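# Clip red and black test leads onto their metal strips

## Task

Attach the red lead's clip to the strip with the red sleeve and the black lead's clip to the strip with the black sleeve, each biting firmly on the uncovered metal. Do not bend either strip, and keep both leads plugged in.

## Robot and tools

ROBOT. Two six-joint arms, left_arm and right_arm, each ending in a two-finger gripper. Joint order everywhere (rows, result lists): waist, shoulder, elbow, forearm roll, wrist pitch, wrist roll. Stated ranges: elbow -2.792 to 2.792 rad, all other joints -6.283 to 6.283 rad. left_arm has rigid fingers. right_arm's fingers can fold, so grip with the outer quarter of its pads, near the tips. Deeper toward the palm a thin part may be held loosely or slip, and a fingertip pushed tip-first onto a surface folds easily, which spoils the next grip.

FRAME. All hand positions, orientations and velocities are in the scene frame. Its origin is at table-top height, halfway between the nominal bases. +z is up, +x points out over the table, and left_arm sits on the +y side. Calibrated bases: left_arm (+0.041, +0.535, 0) m, quat_wxyz (+1.000, 0, 0, +0.006); right_arm (-0.028, -0.508, 0) m, quat_wxyz (+1.000, 0, 0, +0.015). The gripper's fingers point along its own +z and open and close along its y. end_effector_position is the point between the closed pads. Tips reach about 33 mm past it for gaps up to 40 mm, and only 9 mm when fully open. Reported poses may be off by a few cm.

ROW FORMAT. A row is 18 numbers, each in [-1, 1], always covering both arms: left_arm's 6 joint numbers, then its gripper position, force_limit, speed; then the same 9 for right_arm. The joint numbers are scaled offsets, not poses. They count from the Joint targets at the start of the action, or of the move, not from the previous row. 1.0 equals 1.553 rad for waist and shoulder, 2.33 rad for elbow, 2.913 rad for the three wrist joints. Gripper position is absolute: +1 fully open (140 mm), about -0.8 pads touching, -1 closes until blocked. force_limit -1 to +1 sets the squeeze: about 14 N at -1, 40 N at 0, 58 N at +1 with a slow close. Speed -1 to +1 sets finger speed: about 30, 140 and 250 mm/s at -1, 0 and +1. A faster close grips much harder. Both start at +1. To leave a gripper alone, resend its last three numbers, since 0 is a real command. To grip harder while object_status is 2, raise force_limit and change position between -1 and -0.98. A request more than 0.010 rad past a joint's range refuses the action for both arms.

TOOLS.
- execute_actions: actions is a list of actions. Each action is a list of up to 15 rows, one per 1/30 s step; a short list repeats its last row. cameras takes names cam_high, cam_left_wrist, cam_right_wrist, or ["all"], or [] for none. By default images come only with an empty actions list. An unknown name invalidates the call.
- move: target is one row or a list of up to 15 rows. Every row's offsets count from the same current Joint targets. speed in rad/s, 0.01 to 3.92, default 0.5, caps the joint with the farthest to go; give one value or one per target. blend in rad rounds corners of a list; 0 means stop at each. stop_force in N, 10 to 80, one value for both arms, ends an arm's path when it feels that much push against its motion; pair it with a low speed, and omit it when backing away from a contact. zero (default true) re-zeroes the force reading before the move. blocking=false returns after about 0.5 s and cannot be combined with stop_force. Paths take at least 0.5 s and do not avoid obstacles. The extra result line is "move:" with done, off_target, moving, held or fault, and possibly limits=held.
- wait: seconds 0 to 10; the arms keep their last command.
- stop: brakes a running move; the fingers keep going.
- zoom_image: camera and region [x0, y0, x1, y1] in pixels of that camera's newest image, at most 504 by 504. Images are 896x504.
- clear_fault: arm (left_arm or right_arm), after a reported torque or force fault.
- finished_scene: scene, the current scene number (1 or 2). It cannot be undone; call it only when both clips are on and will stay.

RESULTS. Joint positions (rad), Joint velocities (rad/s), and Joint targets, which are the base for your next offsets. Also Tool commands, end_effector_position (m), end_effector_quat_wxyz, and linear and angular velocities. object_status: 0 moving, 1 blocked while opening, 2 blocked while closing (a grip), 3 reached the requested position or pads met. position_measured is in counts: 3 open, about 75 is 100 mm, 139 is 60 mm, 200 is 20 mm, 230 pads meet. Joint torques and External joint torques are listed in joint order; Flange force is along the gripper's x y z axes. Wrist depth is a 7x7 grid of distances in mm ahead of each wrist camera, with "-" for no value. Other lines: "joint sent to its limit"; "joint command not followed", meaning the clearance check between the arms altered a command; MOTOR HOT; OVER-TEMPERATURE FAULT.

CAMERAS. cam_high is fixed, looking down from behind the arms. cam_left_wrist and cam_right_wrist ride on the hands. Calibration matrices are supplied per scene.

AVOID. Outside force of 144 N, or contact torque at the joint limits (waist and shoulder 306, elbow 144, each wrist joint 40.5 N m), stops the arm until clear_fault. Targets even slightly past a firm contact can trip this. Do not let the arms touch each other or close a gripper on the other arm's fingers. Do not drop anything, knock it off the table, slam into fixed objects, twist stiff parts hard, bend the strips, or pull the leads out of their sockets.

Each tool is called after "Emit:" by a JSON object that holds its "api" and its "payload".

## Session

Emit:
{"api": "execute_actions", "payload": {"actions": []}}

Scene clock: 0.00 s.
left_arm: end_effector_position=(+0.8497, -0.2158, +0.1648) position_measured=3 object_status=3 end_effector_quat_wxyz=(-0.079, -0.611, +0.757, -0.218) | right_arm: end_effector_position=(+0.2210, -0.6605, +0.2069) position_measured=3 object_status=3 end_effector_quat_wxyz=(-0.369, +0.079, +0.913, -0.155)
Joint positions: left_arm=[-0.723 0.768 1.05 -0.288 0.932 2.769] | right_arm=[-0.263 0.066 2.155 -0.391 1.659 -1.512]
Joint velocities: within noise
Joint torques (N m): no reading
External joint torques (N m): no reading
Flange force (N): no reading
Wrist depth (mm): cam_left_wrist=[407 381 356 334 317 299 282 / 393 370 344 326 309 292 277 / 383 362 336 317 301 286 272 / 371 346 329 309 294 277 266 / - 110 320 302 289 133 259 / - 325 313 296 281 132 91 / - 324 304 289 276 263 -] | cam_right_wrist=[- 787 642 572 472 271 257 / - - 554 466 394 323 326 / 759 - 501 - 402 354 316 / 636 539 480 - - - - / - 121 - - 335 138 114 / - 105 - - - - 102 / - - - 329 - 280 -]
Joint targets: left_arm=[-0.723 0.768 1.050 -0.288 0.932 2.769] | right_arm=[-0.263 0.066 2.155 -0.391 1.659 -1.512]
Tool commands: left_gripper/position=+1.0 left_gripper/force_limit=+1.0 left_gripper/speed=+1.0 right_gripper/position=+1.0 right_gripper/force_limit=+1.0 right_gripper/speed=+1.0

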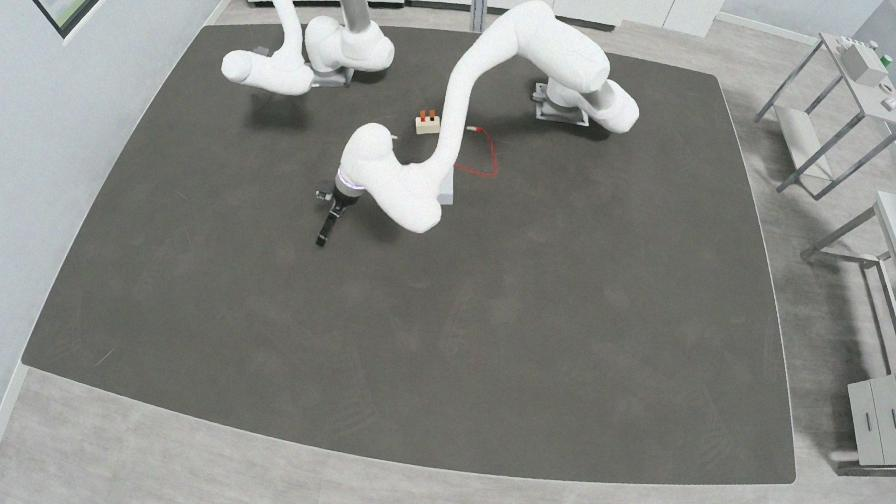

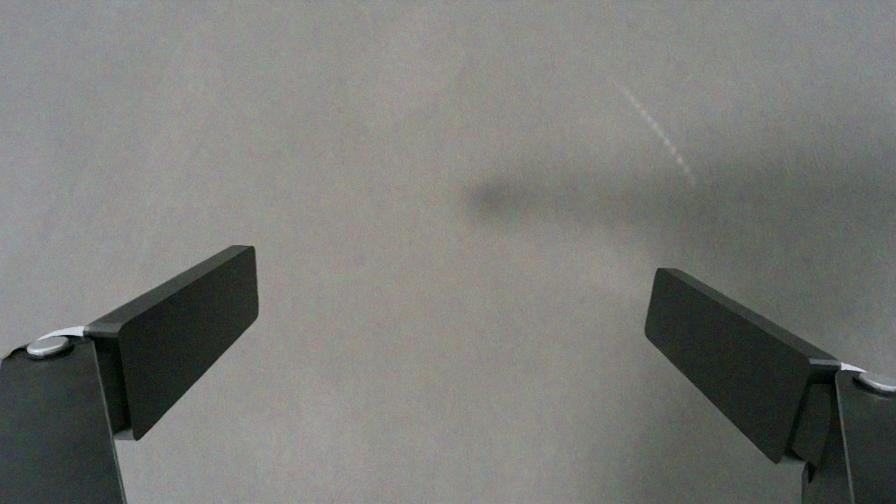

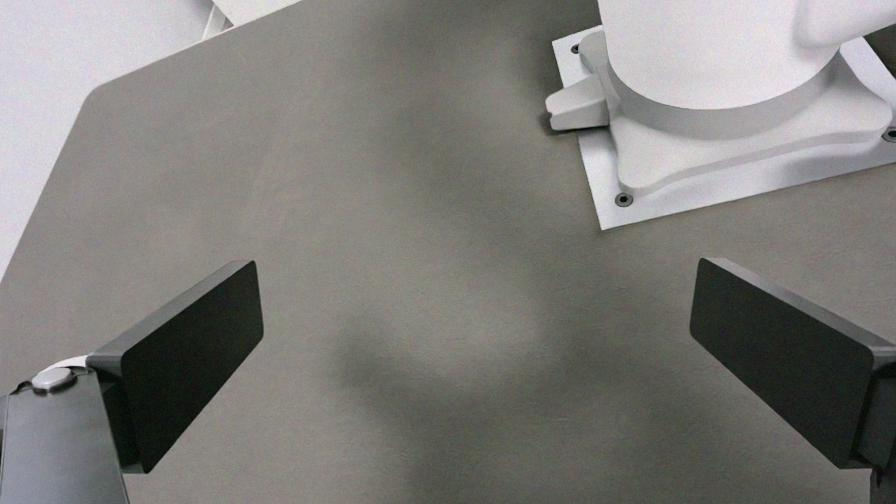

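Emit:
{"api": "move", "payload": {"target": [0.65,0,0,0,0,0,1,1,1,0,0,0,0,0,0,1,1,1], "speed": 0.9, "cameras": ["all"]}}

Emit:
{"api": "zoom_image", "payload": {"camera": "cam_high", "region": [360, 80, 560, 220]}}

Scene clock: 12.77 s.
left_arm: end_effector_position=(+1.1069, +0.8198, +0.1648) position_measured=3 object_status=3 end_effector_quat_wxyz=(-0.036, +0.901, -0.367, +0.229) | right_arm: end_effector_position=(+0.2210, -0.6605, +0.2069) position_measured=3 object_status=3 end_effector_quat_wxyz=(-0.369, +0.079, +0.913, -0.155)
Joint positions: left_arm=[0.286 0.768 1.05 -0.288 0.932 2.769] | right_arm=[-0.263 0.066 2.155 -0.391 1.659 -1.512]
Joint torques (N m): left_arm=[3.21 -124.17 -39.04 3.34 -0.81 0.38] | right_arm=[-1.88 -35.49 -29.37 2.61 2.14 -0.54]
External joint torques (N m): left_arm=[-3.44 9.36 -2.94 0.05 -0.19 -0.39] | right_arm=[1.96 -2.61 -1.86 -0.2 -0.27 0.52]
Flange force (N): left_arm=[12.6 -20.0 12.1] | right_arm=[3.6 2.8 -3.7]
Wrist depth (mm): cam_left_wrist=[1640 378 357 335 316 298 287 / 393 371 348 326 309 292 277 / 382 359 338 318 301 285 272 / 372 348 331 310 293 277 266 / - 111 321 302 288 133 260 / - 324 315 298 280 132 91 / - 322 307 289 276 264 -] | cam_right_wrist=[- - - 528 361 272 258 / 782 708 - 479 406 323 327 / 708 578 - - - 357 320 / - - - - 359 148 292 / - 121 440 381 - 138 114 / - 104 - 348 - - 102 / - - 364 342 - - -]
Joint targets: left_arm=[0.287 0.768 1.050 -0.288 0.932 2.769] | right_arm=[-0.263 0.066 2.155 -0.391 1.659 -1.512]
move: done
camera_calibration:
cam_left_wrist: T_world_to_cam=[[-0.612514, -0.765392, -0.197489, 1.34494], [-0.751545, 0.641317, -0.154575, 0.351954], [0.244963, 0.053742, -0.968042, -0.0102966], [0, 0, 0, 1]] pos_world=[1.09082, 0.804242, 0.310045]

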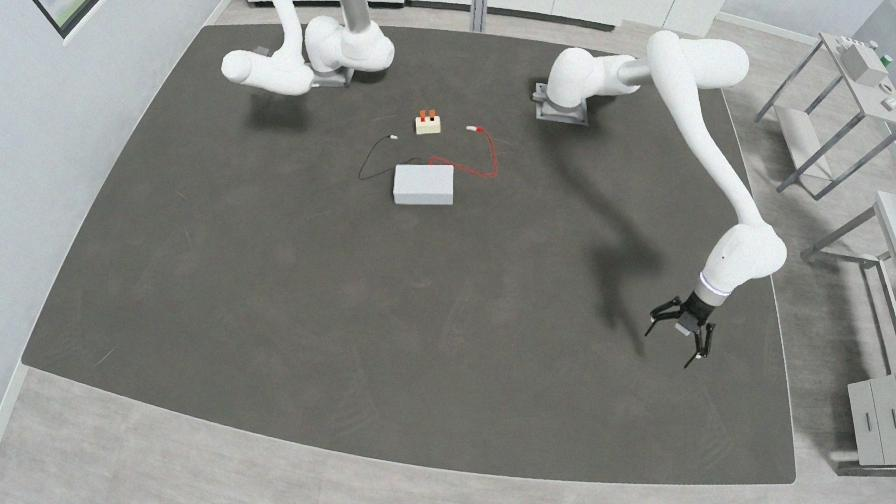

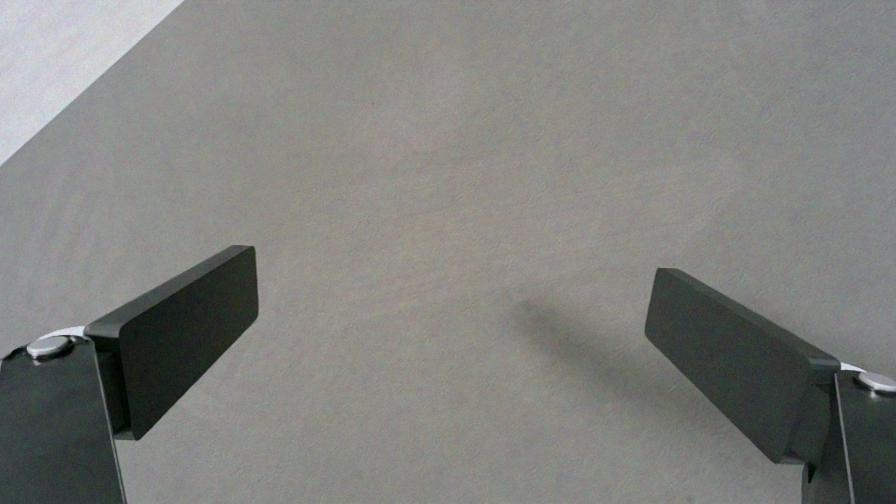

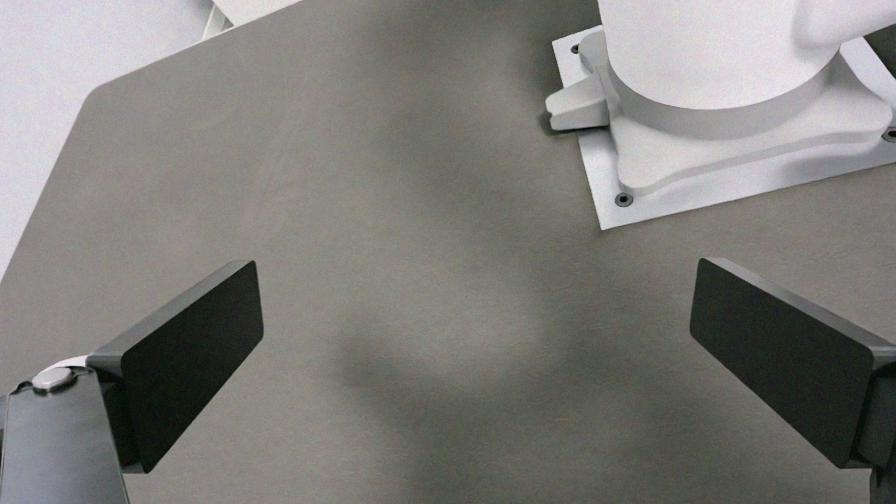

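Scaled by 2.520 from the camera's 896x504 image, which has a finer 1280x720 frame.

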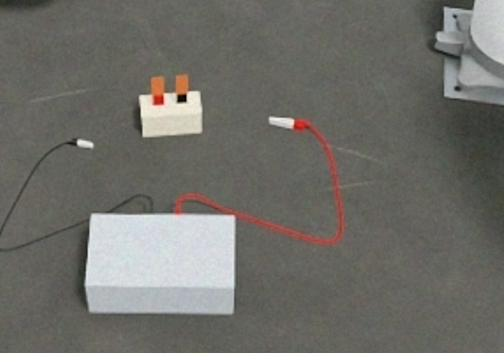

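Emit:
{"api": "move", "payload": {"target": [-0.8615,-0.560,0.439,0.0989,0.0817,-0.2297,1,1,1,0.558,-0.014,-0.095,0.134,-0.170,0.737,1,1,1], "speed": 0.8, "cameras": ["all"]}}

Scene clock: 119.00 s.
left_arm: end_effector_position=(+0.3001, +0.1626, +0.2189) position_measured=3 object_status=3 end_effector_quat_wxyz=(+0.000, +0.708, -0.706, +0.000) | right_arm: end_effector_position=(+0.3872, -0.1590, +0.2183) position_measured=3 object_status=3 end_effector_quat_wxyz=(+0.000, +0.707, +0.707, +0.000)
Joint positions: left_arm=[-1.052 -0.102 2.073 0 1.17 2.1] | right_arm=[0.604 0.044 1.933 0 1.164 0.634]
Joint torques (N m): left_arm=[2.39 -34.95 -36.34 3.84 0.04 0.52] | right_arm=[-0.65 -40.74 -37.15 4.17 0.32 -0.6]
External joint torques (N m): left_arm=[-2.36 6.53 -2.69 0.14 -0.09 -0.52] | right_arm=[0.64 -2.85 -2.05 -0.12 -0.37 0.6]
Flange force (N): left_arm=[15.7 -3.1 1.4] | right_arm=[1.1 -2.2 -3.8]
Wrist depth (mm): cam_left_wrist=[253 312 316 317 317 323 324 / 261 326 329 331 329 335 337 / 339 341 340 347 352 353 356 / 356 141 362 363 364 367 370 / - 110 379 381 383 133 383 / - 392 398 402 405 124 91 / - 413 419 424 422 422 -] | cam_right_wrist=[324 - - - - 266 258 / - - 337 344 344 343 - / - - 350 348 - 346 - / - - 378 - - 148 - / - 121 - - - 138 108 / - 105 - - - 406 103 / - 427 - - 434 430 97]
Joint targets: left_arm=[-1.052 -0.102 2.073 0.000 1.170 2.100] | right_arm=[0.604 0.044 1.933 0.000 1.164 0.635]
move: done
camera_calibration:
cam_left_wrist: T_world_to_cam=[[-0.998063, -0.0607047, 0.0136153, 0.31333], [-0.0551441, 0.964535, 0.258131, -0.17635], [-0.0288022, 0.256881, -0.966014, 0.323725], [0, 0, 0, 1]] pos_world=[0.312323, 0.105958, 0.353978]
cam_right_wrist: T_world_to_cam=[[0.999878, -0.0152835, -0.00329051, -0.379896], [-0.0137795, -0.960972, 0.276302, -0.191567], [-0.00738494, -0.276222, -0.961065, 0.311098], [0, 0, 0, 1]] pos_world=[0.379508, -0.103965, 0.350665]

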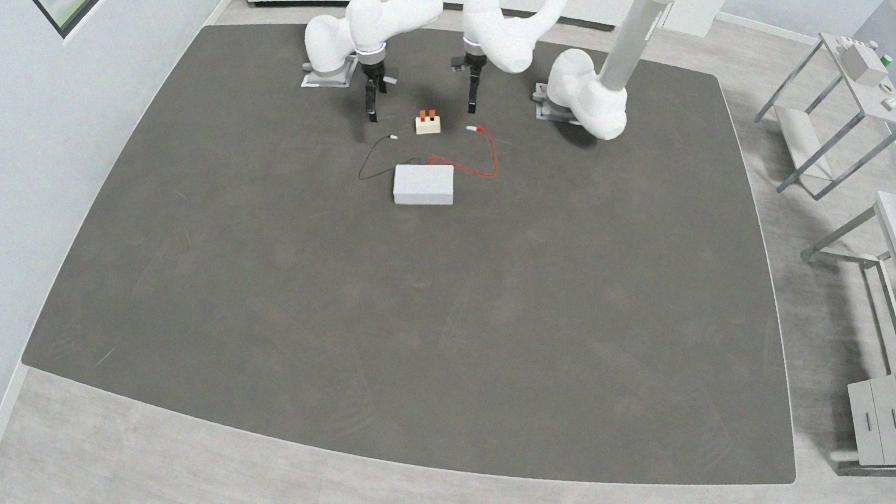

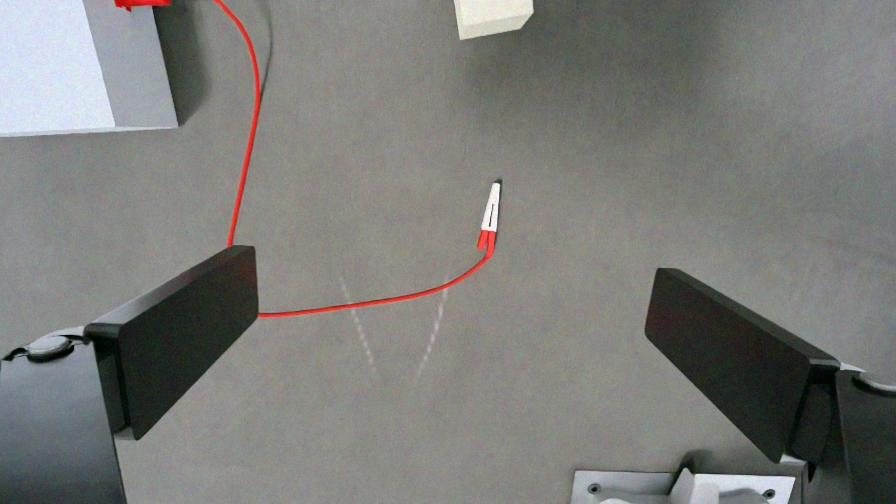

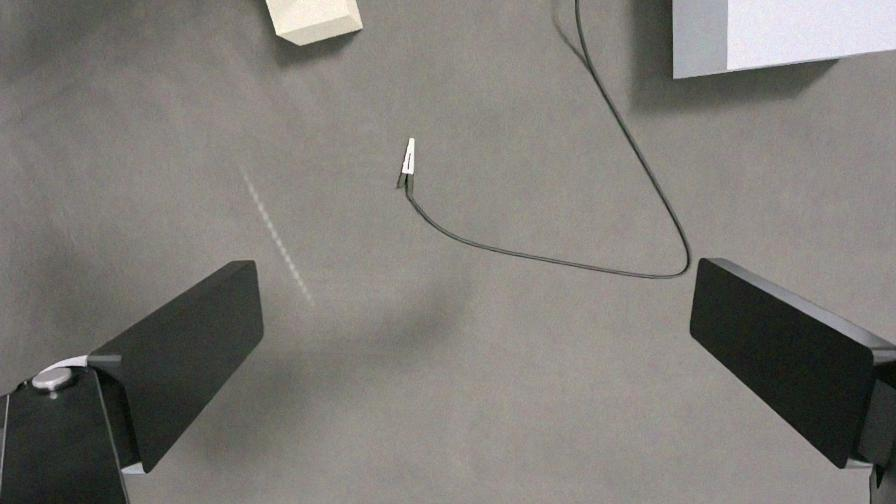

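Emit:
{"api": "zoom_image", "payload": {"camera": "cam_left_wrist", "region": [430, 160, 560, 270]}}

Emit:
{"api": "zoom_image", "payload": {"camera": "cam_right_wrist", "region": [340, 110, 470, 220]}}

Emit:
{"api": "zoom_image", "payload": {"camera": "cam_high", "region": [400, 100, 490, 150]}}

Scaled by 3.877 from the camera's 896x504 image, which has a finer 1280x720 frame.

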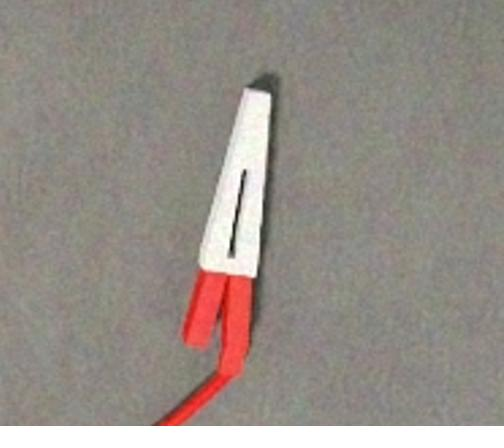

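Scaled by 3.877 from the camera's 896x504 image, which has a finer 1280x720 frame.

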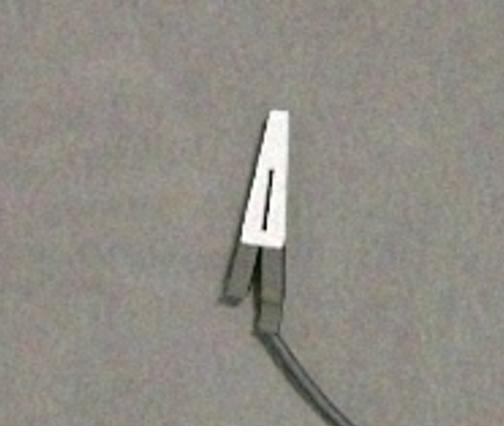

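Scaled by 5.600 from the camera's 896x504 image, which has a finer 1280x720 frame.

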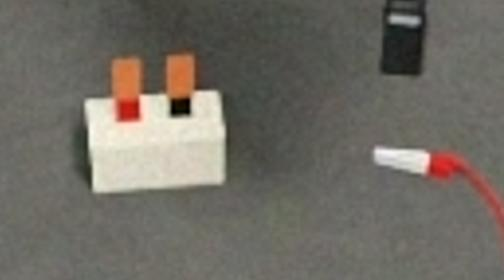

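Emit:
{"api": "move", "payload": {"target": [0.3374,-0.0206,0.2296,-0.4356,-0.1504,0.5568,-0.3,-1,-1,-0.2598,-0.0155,0.23,0.4329,-0.1418,-0.4284,-0.3,-1,-1], "speed": 0.7, "cameras": ["cam_left_wrist","cam_right_wrist"]}}

Scene clock: 264.13 s.
left_arm: end_effector_position=(+0.2623, +0.1906, +0.1000) position_measured=167 object_status=0 end_effector_quat_wxyz=(-0.290, -0.625, +0.686, -0.235) | right_arm: end_effector_position=(+0.3471, -0.1618, +0.0929) position_measured=167 object_status=0 end_effector_quat_wxyz=(-0.246, +0.707, +0.595, +0.293)
Joint positions: left_arm=[-0.562 -0.132 2.573 -1.185 0.761 3.615] | right_arm=[0.201 0.02 2.469 1.26 0.751 -0.613]
Joint torques (N m): left_arm=[2.32 -17.33 -22.5 -0.01 1.22 0.37] | right_arm=[-1.71 -29.3 -28.29 2.18 1.5 -0.49]
External joint torques (N m): left_arm=[-2.28 5.98 -2.44 -0.1 -0.23 -0.37] | right_arm=[1.72 -2.77 -1.57 -0.26 -0.33 0.49]
Flange force (N): left_arm=[2.7 -10.8 16.2] | right_arm=[9.6 -3.7 -3.7]
Wrist depth (mm): cam_left_wrist=[314 326 330 357 377 388 409 / 286 296 302 314 334 348 366 / 261 268 278 287 305 309 323 / 239 247 254 264 271 284 293 / 222 229 94 238 117 262 267 / - - - 224 75 96 246 / - - - 208 - - 67] | cam_right_wrist=[354 357 354 - 352 279 241 / 320 - 253 317 - 281 242 / 287 - 252 287 286 277 279 / 263 262 261 255 - - - / - 242 107 238 117 243 239 / 227 78 86 223 216 - 221 / - - - - - - -]
Joint targets: left_arm=[-0.562 -0.132 2.573 -1.185 0.761 3.615] | right_arm=[0.201 0.020 2.469 1.260 0.751 -0.613]
move: held (left_arm; a check stopped the path); limits=held; left_arm: the wrist roll is farthest, 0.107 rad from its target
joint command not followed: on one or more control steps a check withheld the commanded joint targets of the left arm, and it was not sent them on those steps.
cause: the commanded joint targets, or the way to them, would bring two parts of the arm too close to each other (the joints along the arm from the shoulder to the forearm roll lie between them).
camera_calibration:
cam_left_wrist: T_world_to_cam=[[-0.992909, 0.0765695, 0.0909315, 0.243667], [0.0238448, 0.877667, -0.478677, -0.10522], [-0.11646, -0.473114, -0.87327, 0.353487], [0, 0, 0, 1]] pos_world=[0.285615, 0.24093, 0.236167]
cam_right_wrist: T_world_to_cam=[[0.983463, -0.180575, -0.0138834, -0.360311], [-0.164645, -0.859497, -0.483898, -0.0205975], [0.0754472, 0.478181, -0.875014, 0.274853], [0, 0, 0, 1]] pos_world=[0.330224, -0.214196, 0.225531]
Images, in order (width x height): cam_left_wrist 896x504, cam_right_wrist 896x504.

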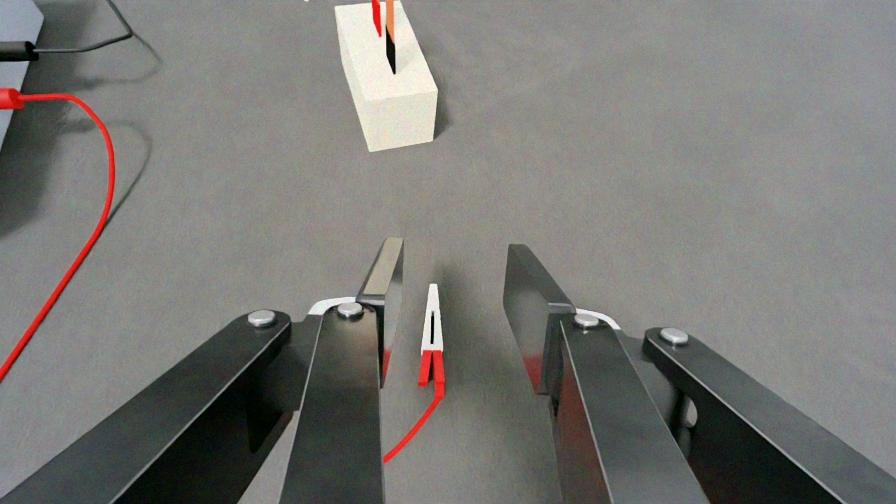

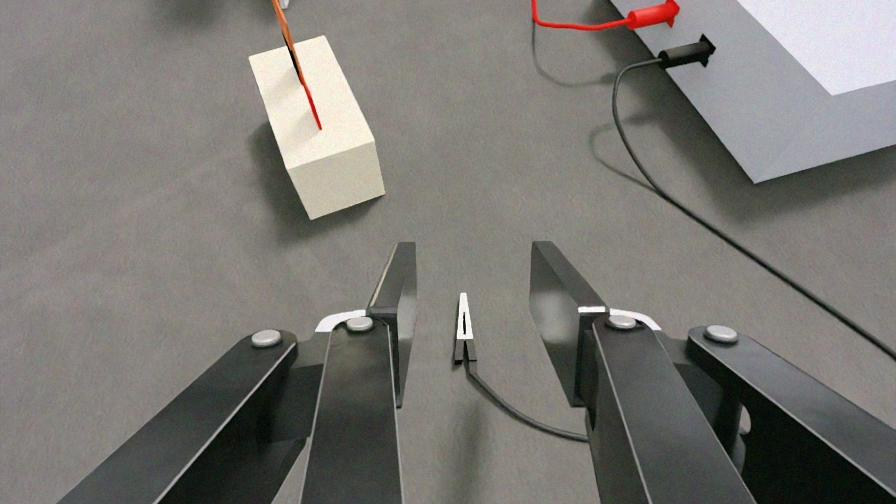

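Emit:
{"api": "zoom_image", "payload": {"camera": "cam_right_wrist", "region": [230, 0, 400, 225]}}

Emit:
{"api": "zoom_image", "payload": {"camera": "cam_left_wrist", "region": [320, 0, 460, 160]}}

Emit:
{"api": "zoom_image", "payload": {"camera": "cam_right_wrist", "region": [400, 270, 520, 390]}}

Scaled by 2.240 from the camera's 896x504 image, which has a finer 1280x720 frame.

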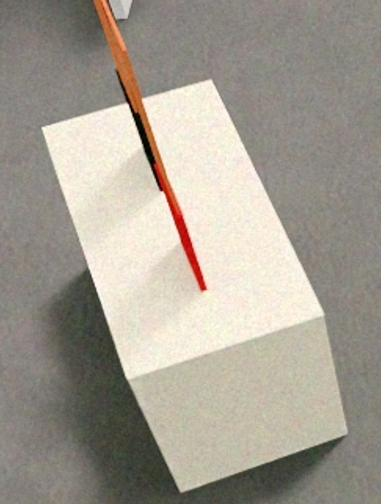

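Scaled by 3.150 from the camera's 896x504 image, which has a finer 1280x720 frame.

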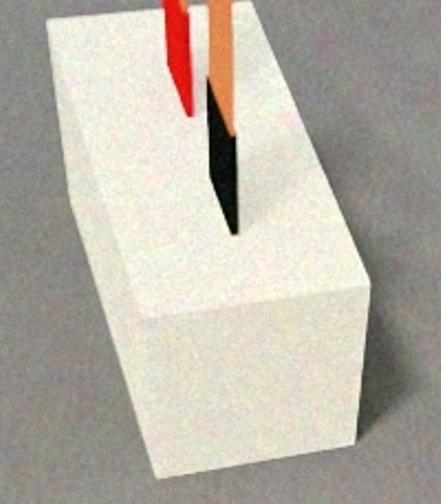

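Scaled by 4.200 from the camera's 896x504 image, which has a finer 1280x720 frame.

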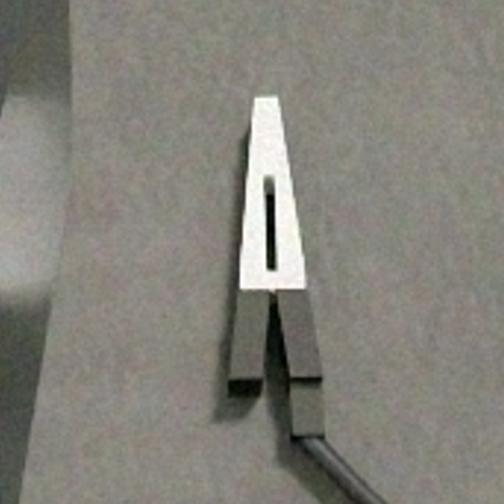

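Emit:
{"api": "move", "payload": {"target": [-0.1623,-0.0176,-0.043,0.2047,-0.0483,-0.2494,-0.3,-1,-1,0,0,0,0,0,0,-0.3,-1,-1], "speed": 0.7}}

Emit:
{"api": "move", "payload": {"target": [0,0,0,0,0,0,-0.3,-1,-1,0,0.0872,0.0182,0.067,-0.013,-0.0893,-0.3,-1,-1], "speed": 0.1, "stop_force": 15, "cameras": ["cam_left_wrist","cam_right_wrist"]}}

Emit:
{"api": "zoom_image", "payload": {"camera": "cam_right_wrist", "region": [380, 240, 600, 460]}}

Scene clock: 352.90 s.
left_arm: end_effector_position=(+0.2700, +0.1935, +0.0852) position_measured=167 object_status=3 end_effector_quat_wxyz=(-0.160, -0.655, +0.724, -0.145) | right_arm: end_effector_position=(+0.3471, -0.1618, +0.0929) position_measured=167 object_status=3 end_effector_quat_wxyz=(-0.246, +0.707, +0.595, +0.293)
Joint positions: left_arm=[-0.814 -0.159 2.472 -0.589 0.62 2.888] | right_arm=[0.201 0.02 2.469 1.26 0.751 -0.613]
Joint torques (N m): left_arm=[2.13 -19.71 -27.54 1.69 -0.13 0.5] | right_arm=[-1.98 -29.32 -28.23 2.21 1.5 -0.53]
External joint torques (N m): left_arm=[-2.08 5.81 -2.7 0.27 -0.18 -0.5] | right_arm=[1.93 -2.68 -1.76 -0.27 -0.34 0.53]
Flange force (N): left_arm=[11.1 -6.8 11.5] | right_arm=[10.2 -3.5 -3.3]
Wrist depth (mm): cam_left_wrist=[240 243 247 249 255 259 263 / 233 236 239 244 248 251 256 / 228 230 234 237 240 244 249 / 222 225 227 230 234 238 240 / 216 218 95 224 118 231 236 / - - - 219 75 - 227 / - - - 213 - - 66] | cam_right_wrist=[357 - 274 - 348 282 241 / 329 309 252 - 314 296 240 / 289 - 253 - 289 280 275 / - 259 264 260 - - 259 / 242 241 98 229 117 239 - / 228 78 86 222 - - - / - - - - - - -]
Joint targets: left_arm=[-0.814 -0.159 2.472 -0.589 0.620 2.888] | right_arm=[0.201 0.020 2.469 1.260 0.751 -0.613]
move: done

Scene clock: 356.33 s.
left_arm: end_effector_position=(+0.2700, +0.1935, +0.0852) position_measured=167 object_status=3 end_effector_quat_wxyz=(-0.160, -0.655, +0.724, -0.145) | right_arm: end_effector_position=(+0.3469, -0.1618, +0.0326) position_measured=167 object_status=3 end_effector_quat_wxyz=(-0.246, +0.708, +0.594, +0.293)
Joint positions: left_arm=[-0.814 -0.159 2.472 -0.589 0.62 2.888] | right_arm=[0.201 0.156 2.512 1.456 0.713 -0.873]
Joint torques (N m): left_arm=[2.46 -19.91 -27.73 1.95 -0.17 0.38] | right_arm=[-1.84 -37.32 -22.6 1.36 1.89 -0.54]
External joint torques (N m): left_arm=[-2.45 6.11 -2.59 0.02 -0.14 -0.38] | right_arm=[1.83 -3.32 -1.66 -0.27 -0.34 0.54]
Flange force (N): left_arm=[11.2 -6.8 13.1] | right_arm=[11.7 -2.7 -5.6]
Wrist depth (mm): cam_left_wrist=[240 243 247 251 255 259 263 / 233 237 239 244 247 251 256 / 228 230 233 237 240 245 248 / 221 225 227 231 234 237 242 / 216 218 95 223 118 232 235 / - - - 219 75 96 228 / - - - 213 - - 66] | cam_right_wrist=[- - 194 259 257 - 217 / 234 235 209 231 - 231 222 / - 212 212 211 208 209 208 / - 193 192 187 195 191 190 / - 177 98 172 131 176 172 / - 78 86 163 - - - / - - - 152 152 - -]
Joint targets: left_arm=[-0.814 -0.159 2.472 -0.589 0.620 2.888] | right_arm=[0.201 0.156 2.512 1.456 0.713 -0.873]
move: done
camera_calibration:
cam_left_wrist: T_world_to_cam=[[-0.997908, 0.0526203, 0.0375467, 0.263091], [0.0453648, 0.983853, -0.173136, -0.16753], [-0.0460509, -0.171071, -0.984182, 0.274907], [0, 0, 0, 1]] pos_world=[0.2828, 0.19801, 0.231675]
cam_right_wrist: T_world_to_cam=[[0.983271, -0.181578, -0.0144137, -0.361035], [-0.165747, -0.859108, -0.484212, -0.0494454], [0.0755393, 0.478501, -0.874832, 0.222073], [0, 0, 0, 1]] pos_world=[0.330025, -0.214297, 0.165131]
Images, in order (width x height): cam_left_wrist 896x504, cam_right_wrist 896x504.

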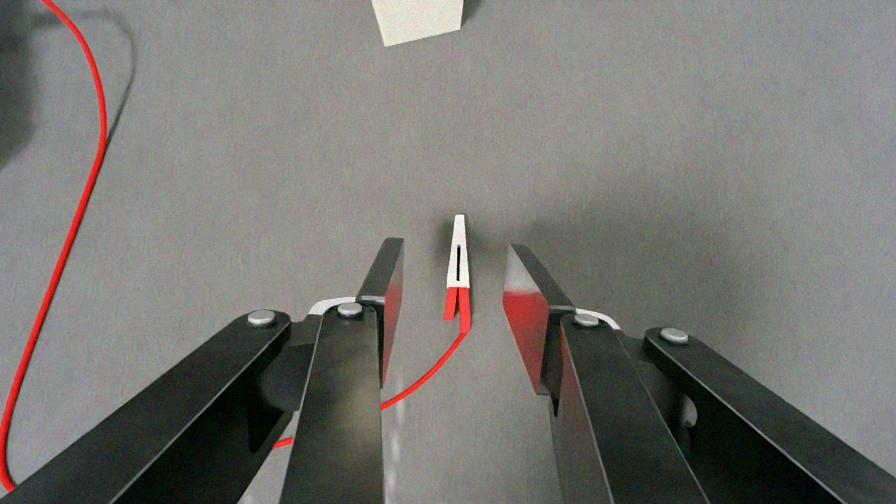

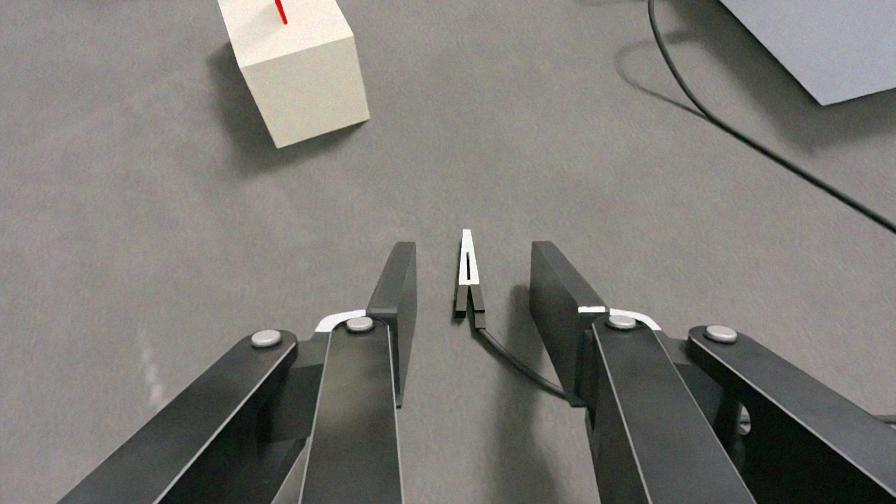

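Scaled by 2.291 from the camera's 896x504 image, which has a finer 1280x720 frame.

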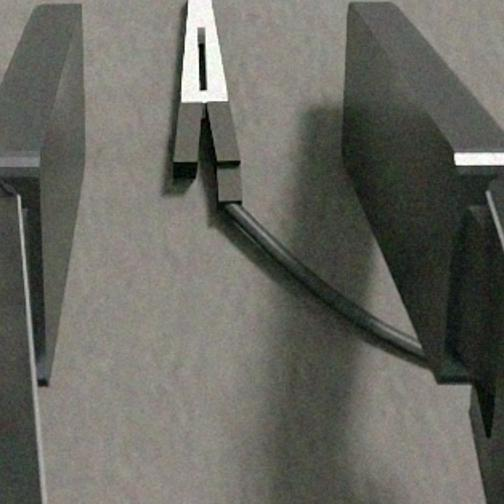

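Emit:
{"api": "move", "payload": {"target": [0,0.063,0.0217,-0.0498,-0.0404,0.0587,-0.3,-1,-1,0,0.0058,0.0012,0.0045,-0.0009,-0.006,-0.3,-1,-1], "speed": 0.07, "stop_force": 12, "cameras": ["cam_left_wrist","cam_right_wrist"]}}

Emit:
{"api": "zoom_image", "payload": {"camera": "cam_left_wrist", "region": [370, 200, 560, 420]}}

Emit:
{"api": "zoom_image", "payload": {"camera": "cam_right_wrist", "region": [390, 200, 580, 420]}}

Scene clock: 377.53 s.
left_arm: end_effector_position=(+0.2700, +0.1937, +0.0351) position_measured=167 object_status=3 end_effector_quat_wxyz=(-0.160, -0.655, +0.724, -0.145) | right_arm: end_effector_position=(+0.3469, -0.1619, +0.0312) position_measured=167 object_status=3 end_effector_quat_wxyz=(-0.246, +0.708, +0.594, +0.293)
Joint positions: left_arm=[-0.814 -0.061 2.523 -0.734 0.502 3.059] | right_arm=[0.201 0.159 2.512 1.46 0.712 -0.88]
Joint torques (N m): left_arm=[2.41 -24.96 -22.73 1.55 0.09 0.4] | right_arm=[0.41 -29.01 -17.49 0.13 -0.62 -0.46]
External joint torques (N m): left_arm=[-2.39 6.23 -2.28 -0.12 -0.19 -0.4] | right_arm=[-0.32 -11.7 -6.45 0.91 2.19 0.46]
Flange force (N): left_arm=[9.2 -6.1 15.9] | right_arm=[20.4 -2.5 -24.7]
Wrist depth (mm): cam_left_wrist=[188 190 193 197 200 203 206 / 183 185 188 191 195 196 200 / 178 180 183 186 188 191 195 / 173 175 178 180 183 186 189 / 169 171 95 176 117 181 183 / 166 - - 171 75 95 178 / - - - 167 - - 67] | cam_right_wrist=[263 197 191 - - 249 218 / - 222 217 230 223 229 226 / - 209 208 201 207 212 199 / 191 191 194 185 192 186 189 / 176 176 98 172 133 176 173 / 165 78 86 162 157 81 162 / - - - 151 153 - -]
Joint targets: left_arm=[-0.814 -0.061 2.523 -0.734 0.502 3.059] | right_arm=[0.201 0.159 2.512 1.460 0.712 -0.880]
move: contact (right_arm); right_arm: the wrist roll is farthest, 0.011 rad from its target
camera_calibration:
cam_left_wrist: T_world_to_cam=[[-0.997918, 0.0524986, 0.0374712, 0.264911], [0.0452628, 0.983876, -0.17303, -0.176311], [-0.0459508, -0.170974, -0.984204, 0.22547], [0, 0, 0, 1]] pos_world=[0.2827, 0.19811, 0.181475]
cam_right_wrist: T_world_to_cam=[[0.98323, -0.18182, -0.0141492, -0.361156], [-0.165852, -0.859215, -0.483987, -0.0502351], [0.0758413, 0.478217, -0.874961, 0.220757], [0, 0, 0, 1]] pos_world=[0.330026, -0.214398, 0.163731]
Images, in order (width x height): cam_left_wrist 896x504, cam_right_wrist 896x504.

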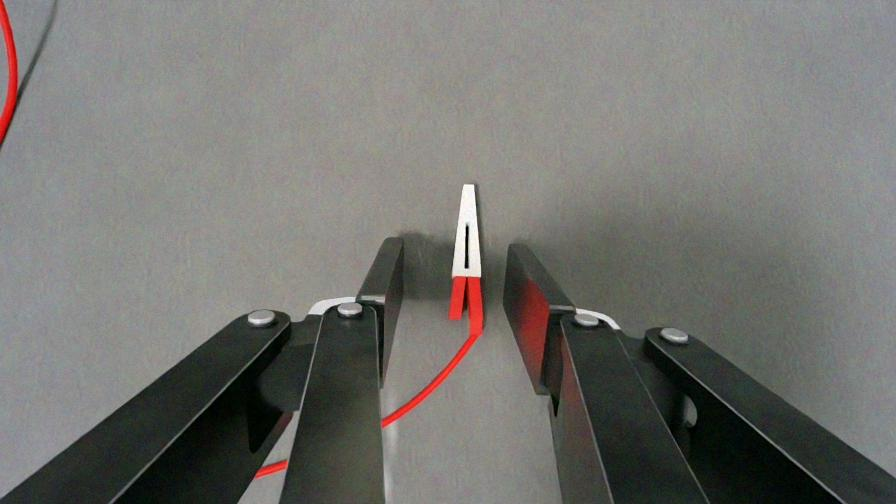

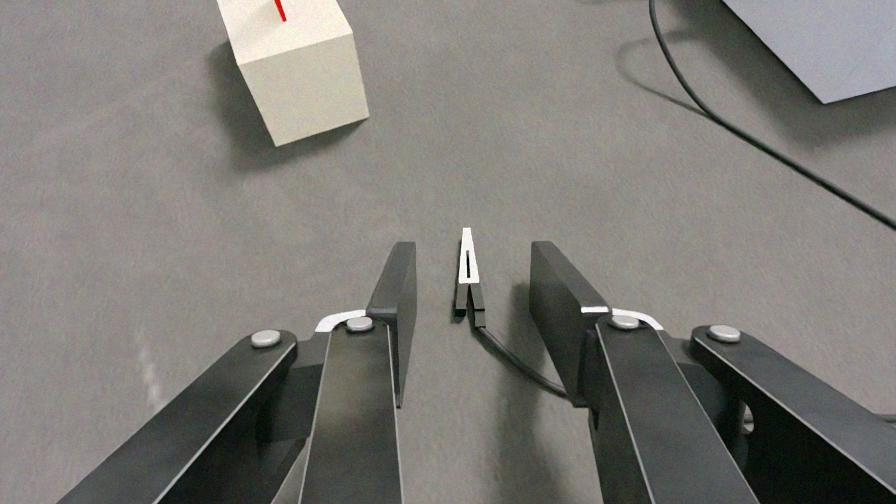

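Scaled by 2.291 from the camera's 896x504 image, which has a finer 1280x720 frame.

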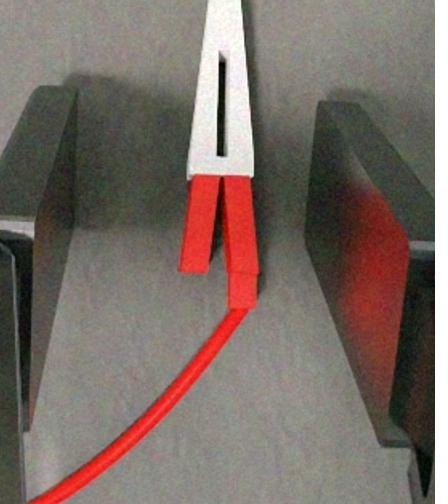

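Scaled by 2.291 from the camera's 896x504 image, which has a finer 1280x720 frame.

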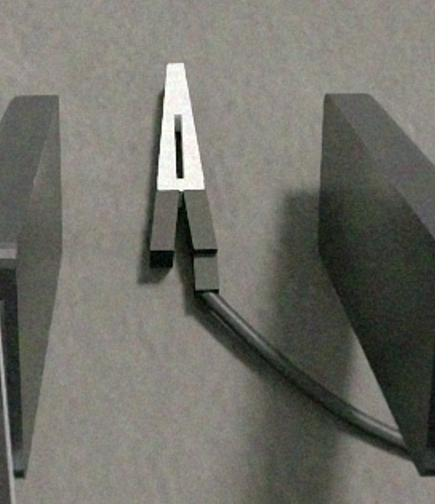

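Emit:
{"api": "move", "payload": {"target": [0,0,0,0,0,0,-0.3,-1,-1,0,-0.0028,-0.0004,-0.0019,0.0004,0.0028,-0.3,-1,-1], "speed": 0.05}}

Emit:
{"api": "move", "payload": {"target": [0,0,0,0,0,0,-1,-1,-1,0,0,0,0,0,0,-1,-1,-1]}}

Emit:
{"api": "wait", "payload": {"seconds": 1.2, "cameras": ["cam_left_wrist","cam_right_wrist"]}}

Emit:
{"api": "zoom_image", "payload": {"camera": "cam_left_wrist", "region": [370, 140, 560, 360]}}

Emit:
{"api": "zoom_image", "payload": {"camera": "cam_right_wrist", "region": [390, 180, 580, 400]}}

Scene clock: 392.10 s.
left_arm: end_effector_position=(+0.2700, +0.1937, +0.0351) position_measured=167 object_status=3 end_effector_quat_wxyz=(-0.160, -0.655, +0.724, -0.145) | right_arm: end_effector_position=(+0.3469, -0.1617, +0.0331) position_measured=167 object_status=3 end_effector_quat_wxyz=(-0.246, +0.708, +0.594, +0.293)
Joint positions: left_arm=[-0.814 -0.061 2.523 -0.734 0.502 3.059] | right_arm=[0.201 0.154 2.512 1.455 0.713 -0.872]
Joint torques (N m): left_arm=[2.6 -24.77 -22.68 1.46 0.02 0.35] | right_arm=[-2.03 -35.82 -22.66 1.5 1.92 -0.64]
External joint torques (N m): left_arm=[-2.57 5.94 -2.39 -0.02 -0.12 -0.35] | right_arm=[2.25 -4.73 -1.29 -0.45 -0.36 0.64]
Flange force (N): left_arm=[9.7 -5.6 15.0] | right_arm=[14.6 -5.0 -8.9]
Wrist depth (mm): cam_left_wrist=[188 191 193 196 199 203 206 / 183 185 188 191 193 197 200 / 178 180 183 185 189 192 194 / 173 176 178 180 183 186 188 / 169 171 95 176 117 181 184 / 166 - - 171 75 95 178 / - - - 167 - - 67] | cam_right_wrist=[263 250 194 259 252 257 216 / 234 234 210 229 232 - 225 / 216 212 203 211 - 210 207 / - 193 193 188 187 188 188 / - 178 98 174 131 176 172 / 167 78 86 164 132 - 165 / - - - 152 152 - -]
Joint targets: left_arm=[-0.814 -0.061 2.523 -0.734 0.502 3.059] | right_arm=[0.201 0.154 2.512 1.455 0.713 -0.872]
move: done

Scene clock: 393.47 s.
left_arm: end_effector_position=(+0.2700, +0.1937, +0.0351) position_measured=183 object_status=2 end_effector_quat_wxyz=(-0.160, -0.655, +0.724, -0.145) | right_arm: end_effector_position=(+0.3469, -0.1617, +0.0331) position_measured=221 object_status=2 end_effector_quat_wxyz=(-0.246, +0.708, +0.594, +0.293)
Joint positions: left_arm=[-0.814 -0.061 2.523 -0.734 0.502 3.059] | right_arm=[0.201 0.154 2.512 1.455 0.713 -0.872]
Joint torques (N m): left_arm=[-0.68 -12.31 -8.13 2.82 2.53 0.26] | right_arm=[-1.72 -37.12 -22.63 1.38 1.8 -0.55]
External joint torques (N m): left_arm=[0.69 -6.41 -17.01 -1.37 -2.64 -0.26] | right_arm=[1.72 -3.45 -1.62 -0.29 -0.24 0.55]
Flange force (N): left_arm=[17.6 -12.1 -13.2] | right_arm=[11.7 -2.7 -6.3]
Wrist depth (mm): cam_left_wrist=[188 191 194 197 199 203 206 / 183 185 188 191 194 197 200 / 178 180 183 185 189 191 194 / 173 175 178 180 183 186 189 / 169 171 96 175 117 181 184 / 166 - - 171 75 89 179 / - - - 167 - 78 67] | cam_right_wrist=[263 261 194 258 259 253 217 / 235 235 214 235 231 - 226 / - 210 211 210 - 205 209 / 194 193 193 - 193 191 193 / - 178 177 111 117 176 175 / - - 82 - - 76 167 / - - 75 - - - -]
Joint targets: left_arm=[-0.814 -0.061 2.523 -0.734 0.502 3.059] | right_arm=[0.201 0.154 2.512 1.455 0.713 -0.872]
move: done

Scene clock: 394.67 s.
left_arm: end_effector_position=(+0.2700, +0.1937, +0.0351) position_measured=183 object_status=2 end_effector_quat_wxyz=(-0.160, -0.655, +0.724, -0.145) | right_arm: end_effector_position=(+0.3469, -0.1617, +0.0331) position_measured=221 object_status=2 end_effector_quat_wxyz=(-0.246, +0.708, +0.594, +0.293)
Joint positions: left_arm=[-0.814 -0.061 2.523 -0.734 0.502 3.059] | right_arm=[0.201 0.154 2.512 1.455 0.713 -0.872]
Joint torques (N m): left_arm=[-0.64 -12.4 -7.86 2.75 2.64 0.25] | right_arm=[-1.77 -37.14 -22.57 1.36 1.77 -0.55]
External joint torques (N m): left_arm=[0.68 -6.44 -17.19 -1.31 -2.75 -0.25] | right_arm=[1.83 -3.39 -1.67 -0.27 -0.22 0.55]
Flange force (N): left_arm=[17.9 -12.2 -13.2] | right_arm=[11.8 -2.7 -5.9]
Wrist depth (mm): cam_left_wrist=[188 191 193 197 200 203 206 / 183 186 188 191 194 197 199 / 178 181 182 186 189 191 194 / 173 176 179 180 183 186 189 / 169 171 95 175 117 181 184 / 166 - - 171 75 89 179 / - - - 167 - 78 67] | cam_right_wrist=[264 255 191 - - 259 216 / 235 235 215 232 229 231 224 / 212 212 219 212 210 210 208 / 195 189 193 193 192 191 - / 181 178 177 111 111 176 175 / 165 - 82 - - 76 165 / - - 75 - - - -]
Joint targets: left_arm=[-0.814 -0.061 2.523 -0.734 0.502 3.059] | right_arm=[0.201 0.154 2.512 1.455 0.713 -0.872]
Tool commands: left_gripper/position=-1.0 left_gripper/force_limit=-1.0 left_gripper/speed=-1.0 right_gripper/position=-1.0 right_gripper/force_limit=-1.0 right_gripper/speed=-1.0
wait: 1.20 s; at rest by 0.17 s
camera_calibration:
cam_left_wrist: T_world_to_cam=[[-0.997918, 0.0524986, 0.0374712, 0.264911], [0.0452628, 0.983876, -0.17303, -0.176311], [-0.0459508, -0.170974, -0.984204, 0.22547], [0, 0, 0, 1]] pos_world=[0.2827, 0.19811, 0.181475]
cam_right_wrist: T_world_to_cam=[[0.983178, -0.182061, -0.0146449, -0.360965], [-0.166252, -0.85883, -0.484531, -0.0489407], [0.0756365, 0.478816, -0.874651, 0.222524], [0, 0, 0, 1]] pos_world=[0.329926, -0.214297, 0.165631]
Images, in order (width x height): cam_left_wrist 896x504, cam_right_wrist 896x504.

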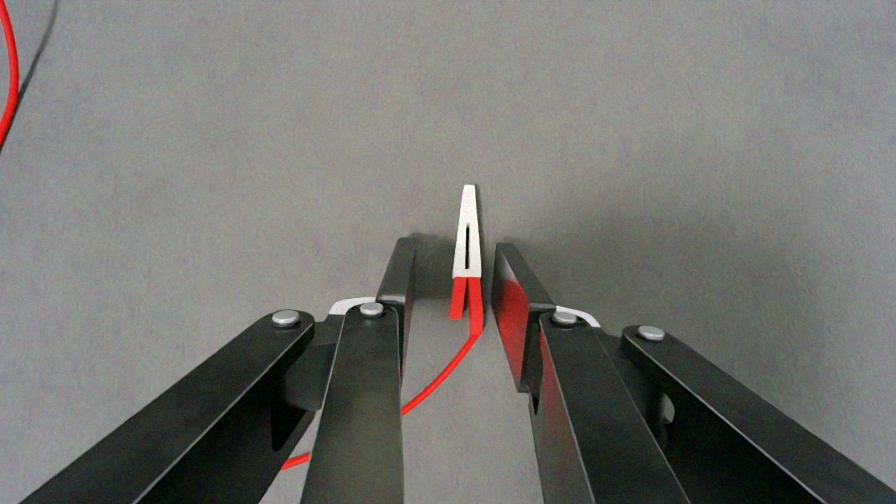

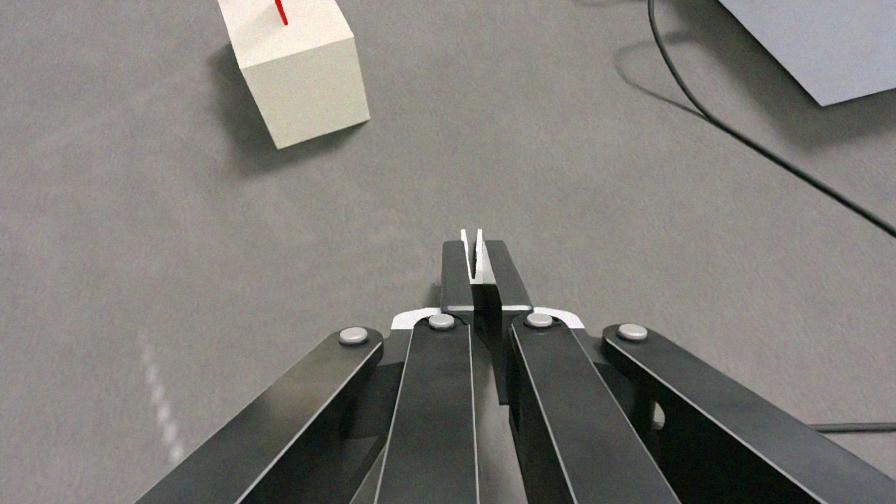

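Scaled by 2.291 from the camera's 896x504 image, which has a finer 1280x720 frame.

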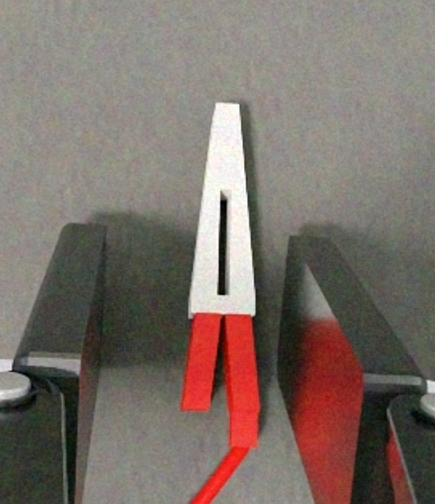

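Scaled by 2.291 from the camera's 896x504 image, which has a finer 1280x720 frame.

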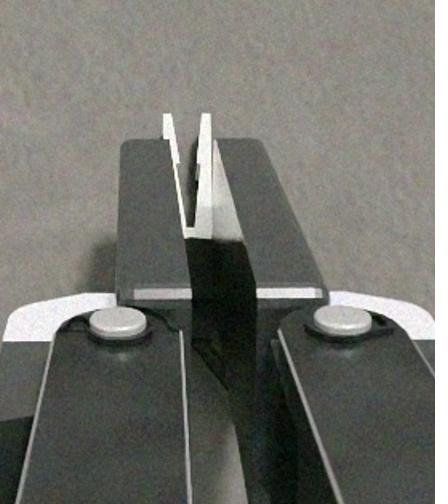

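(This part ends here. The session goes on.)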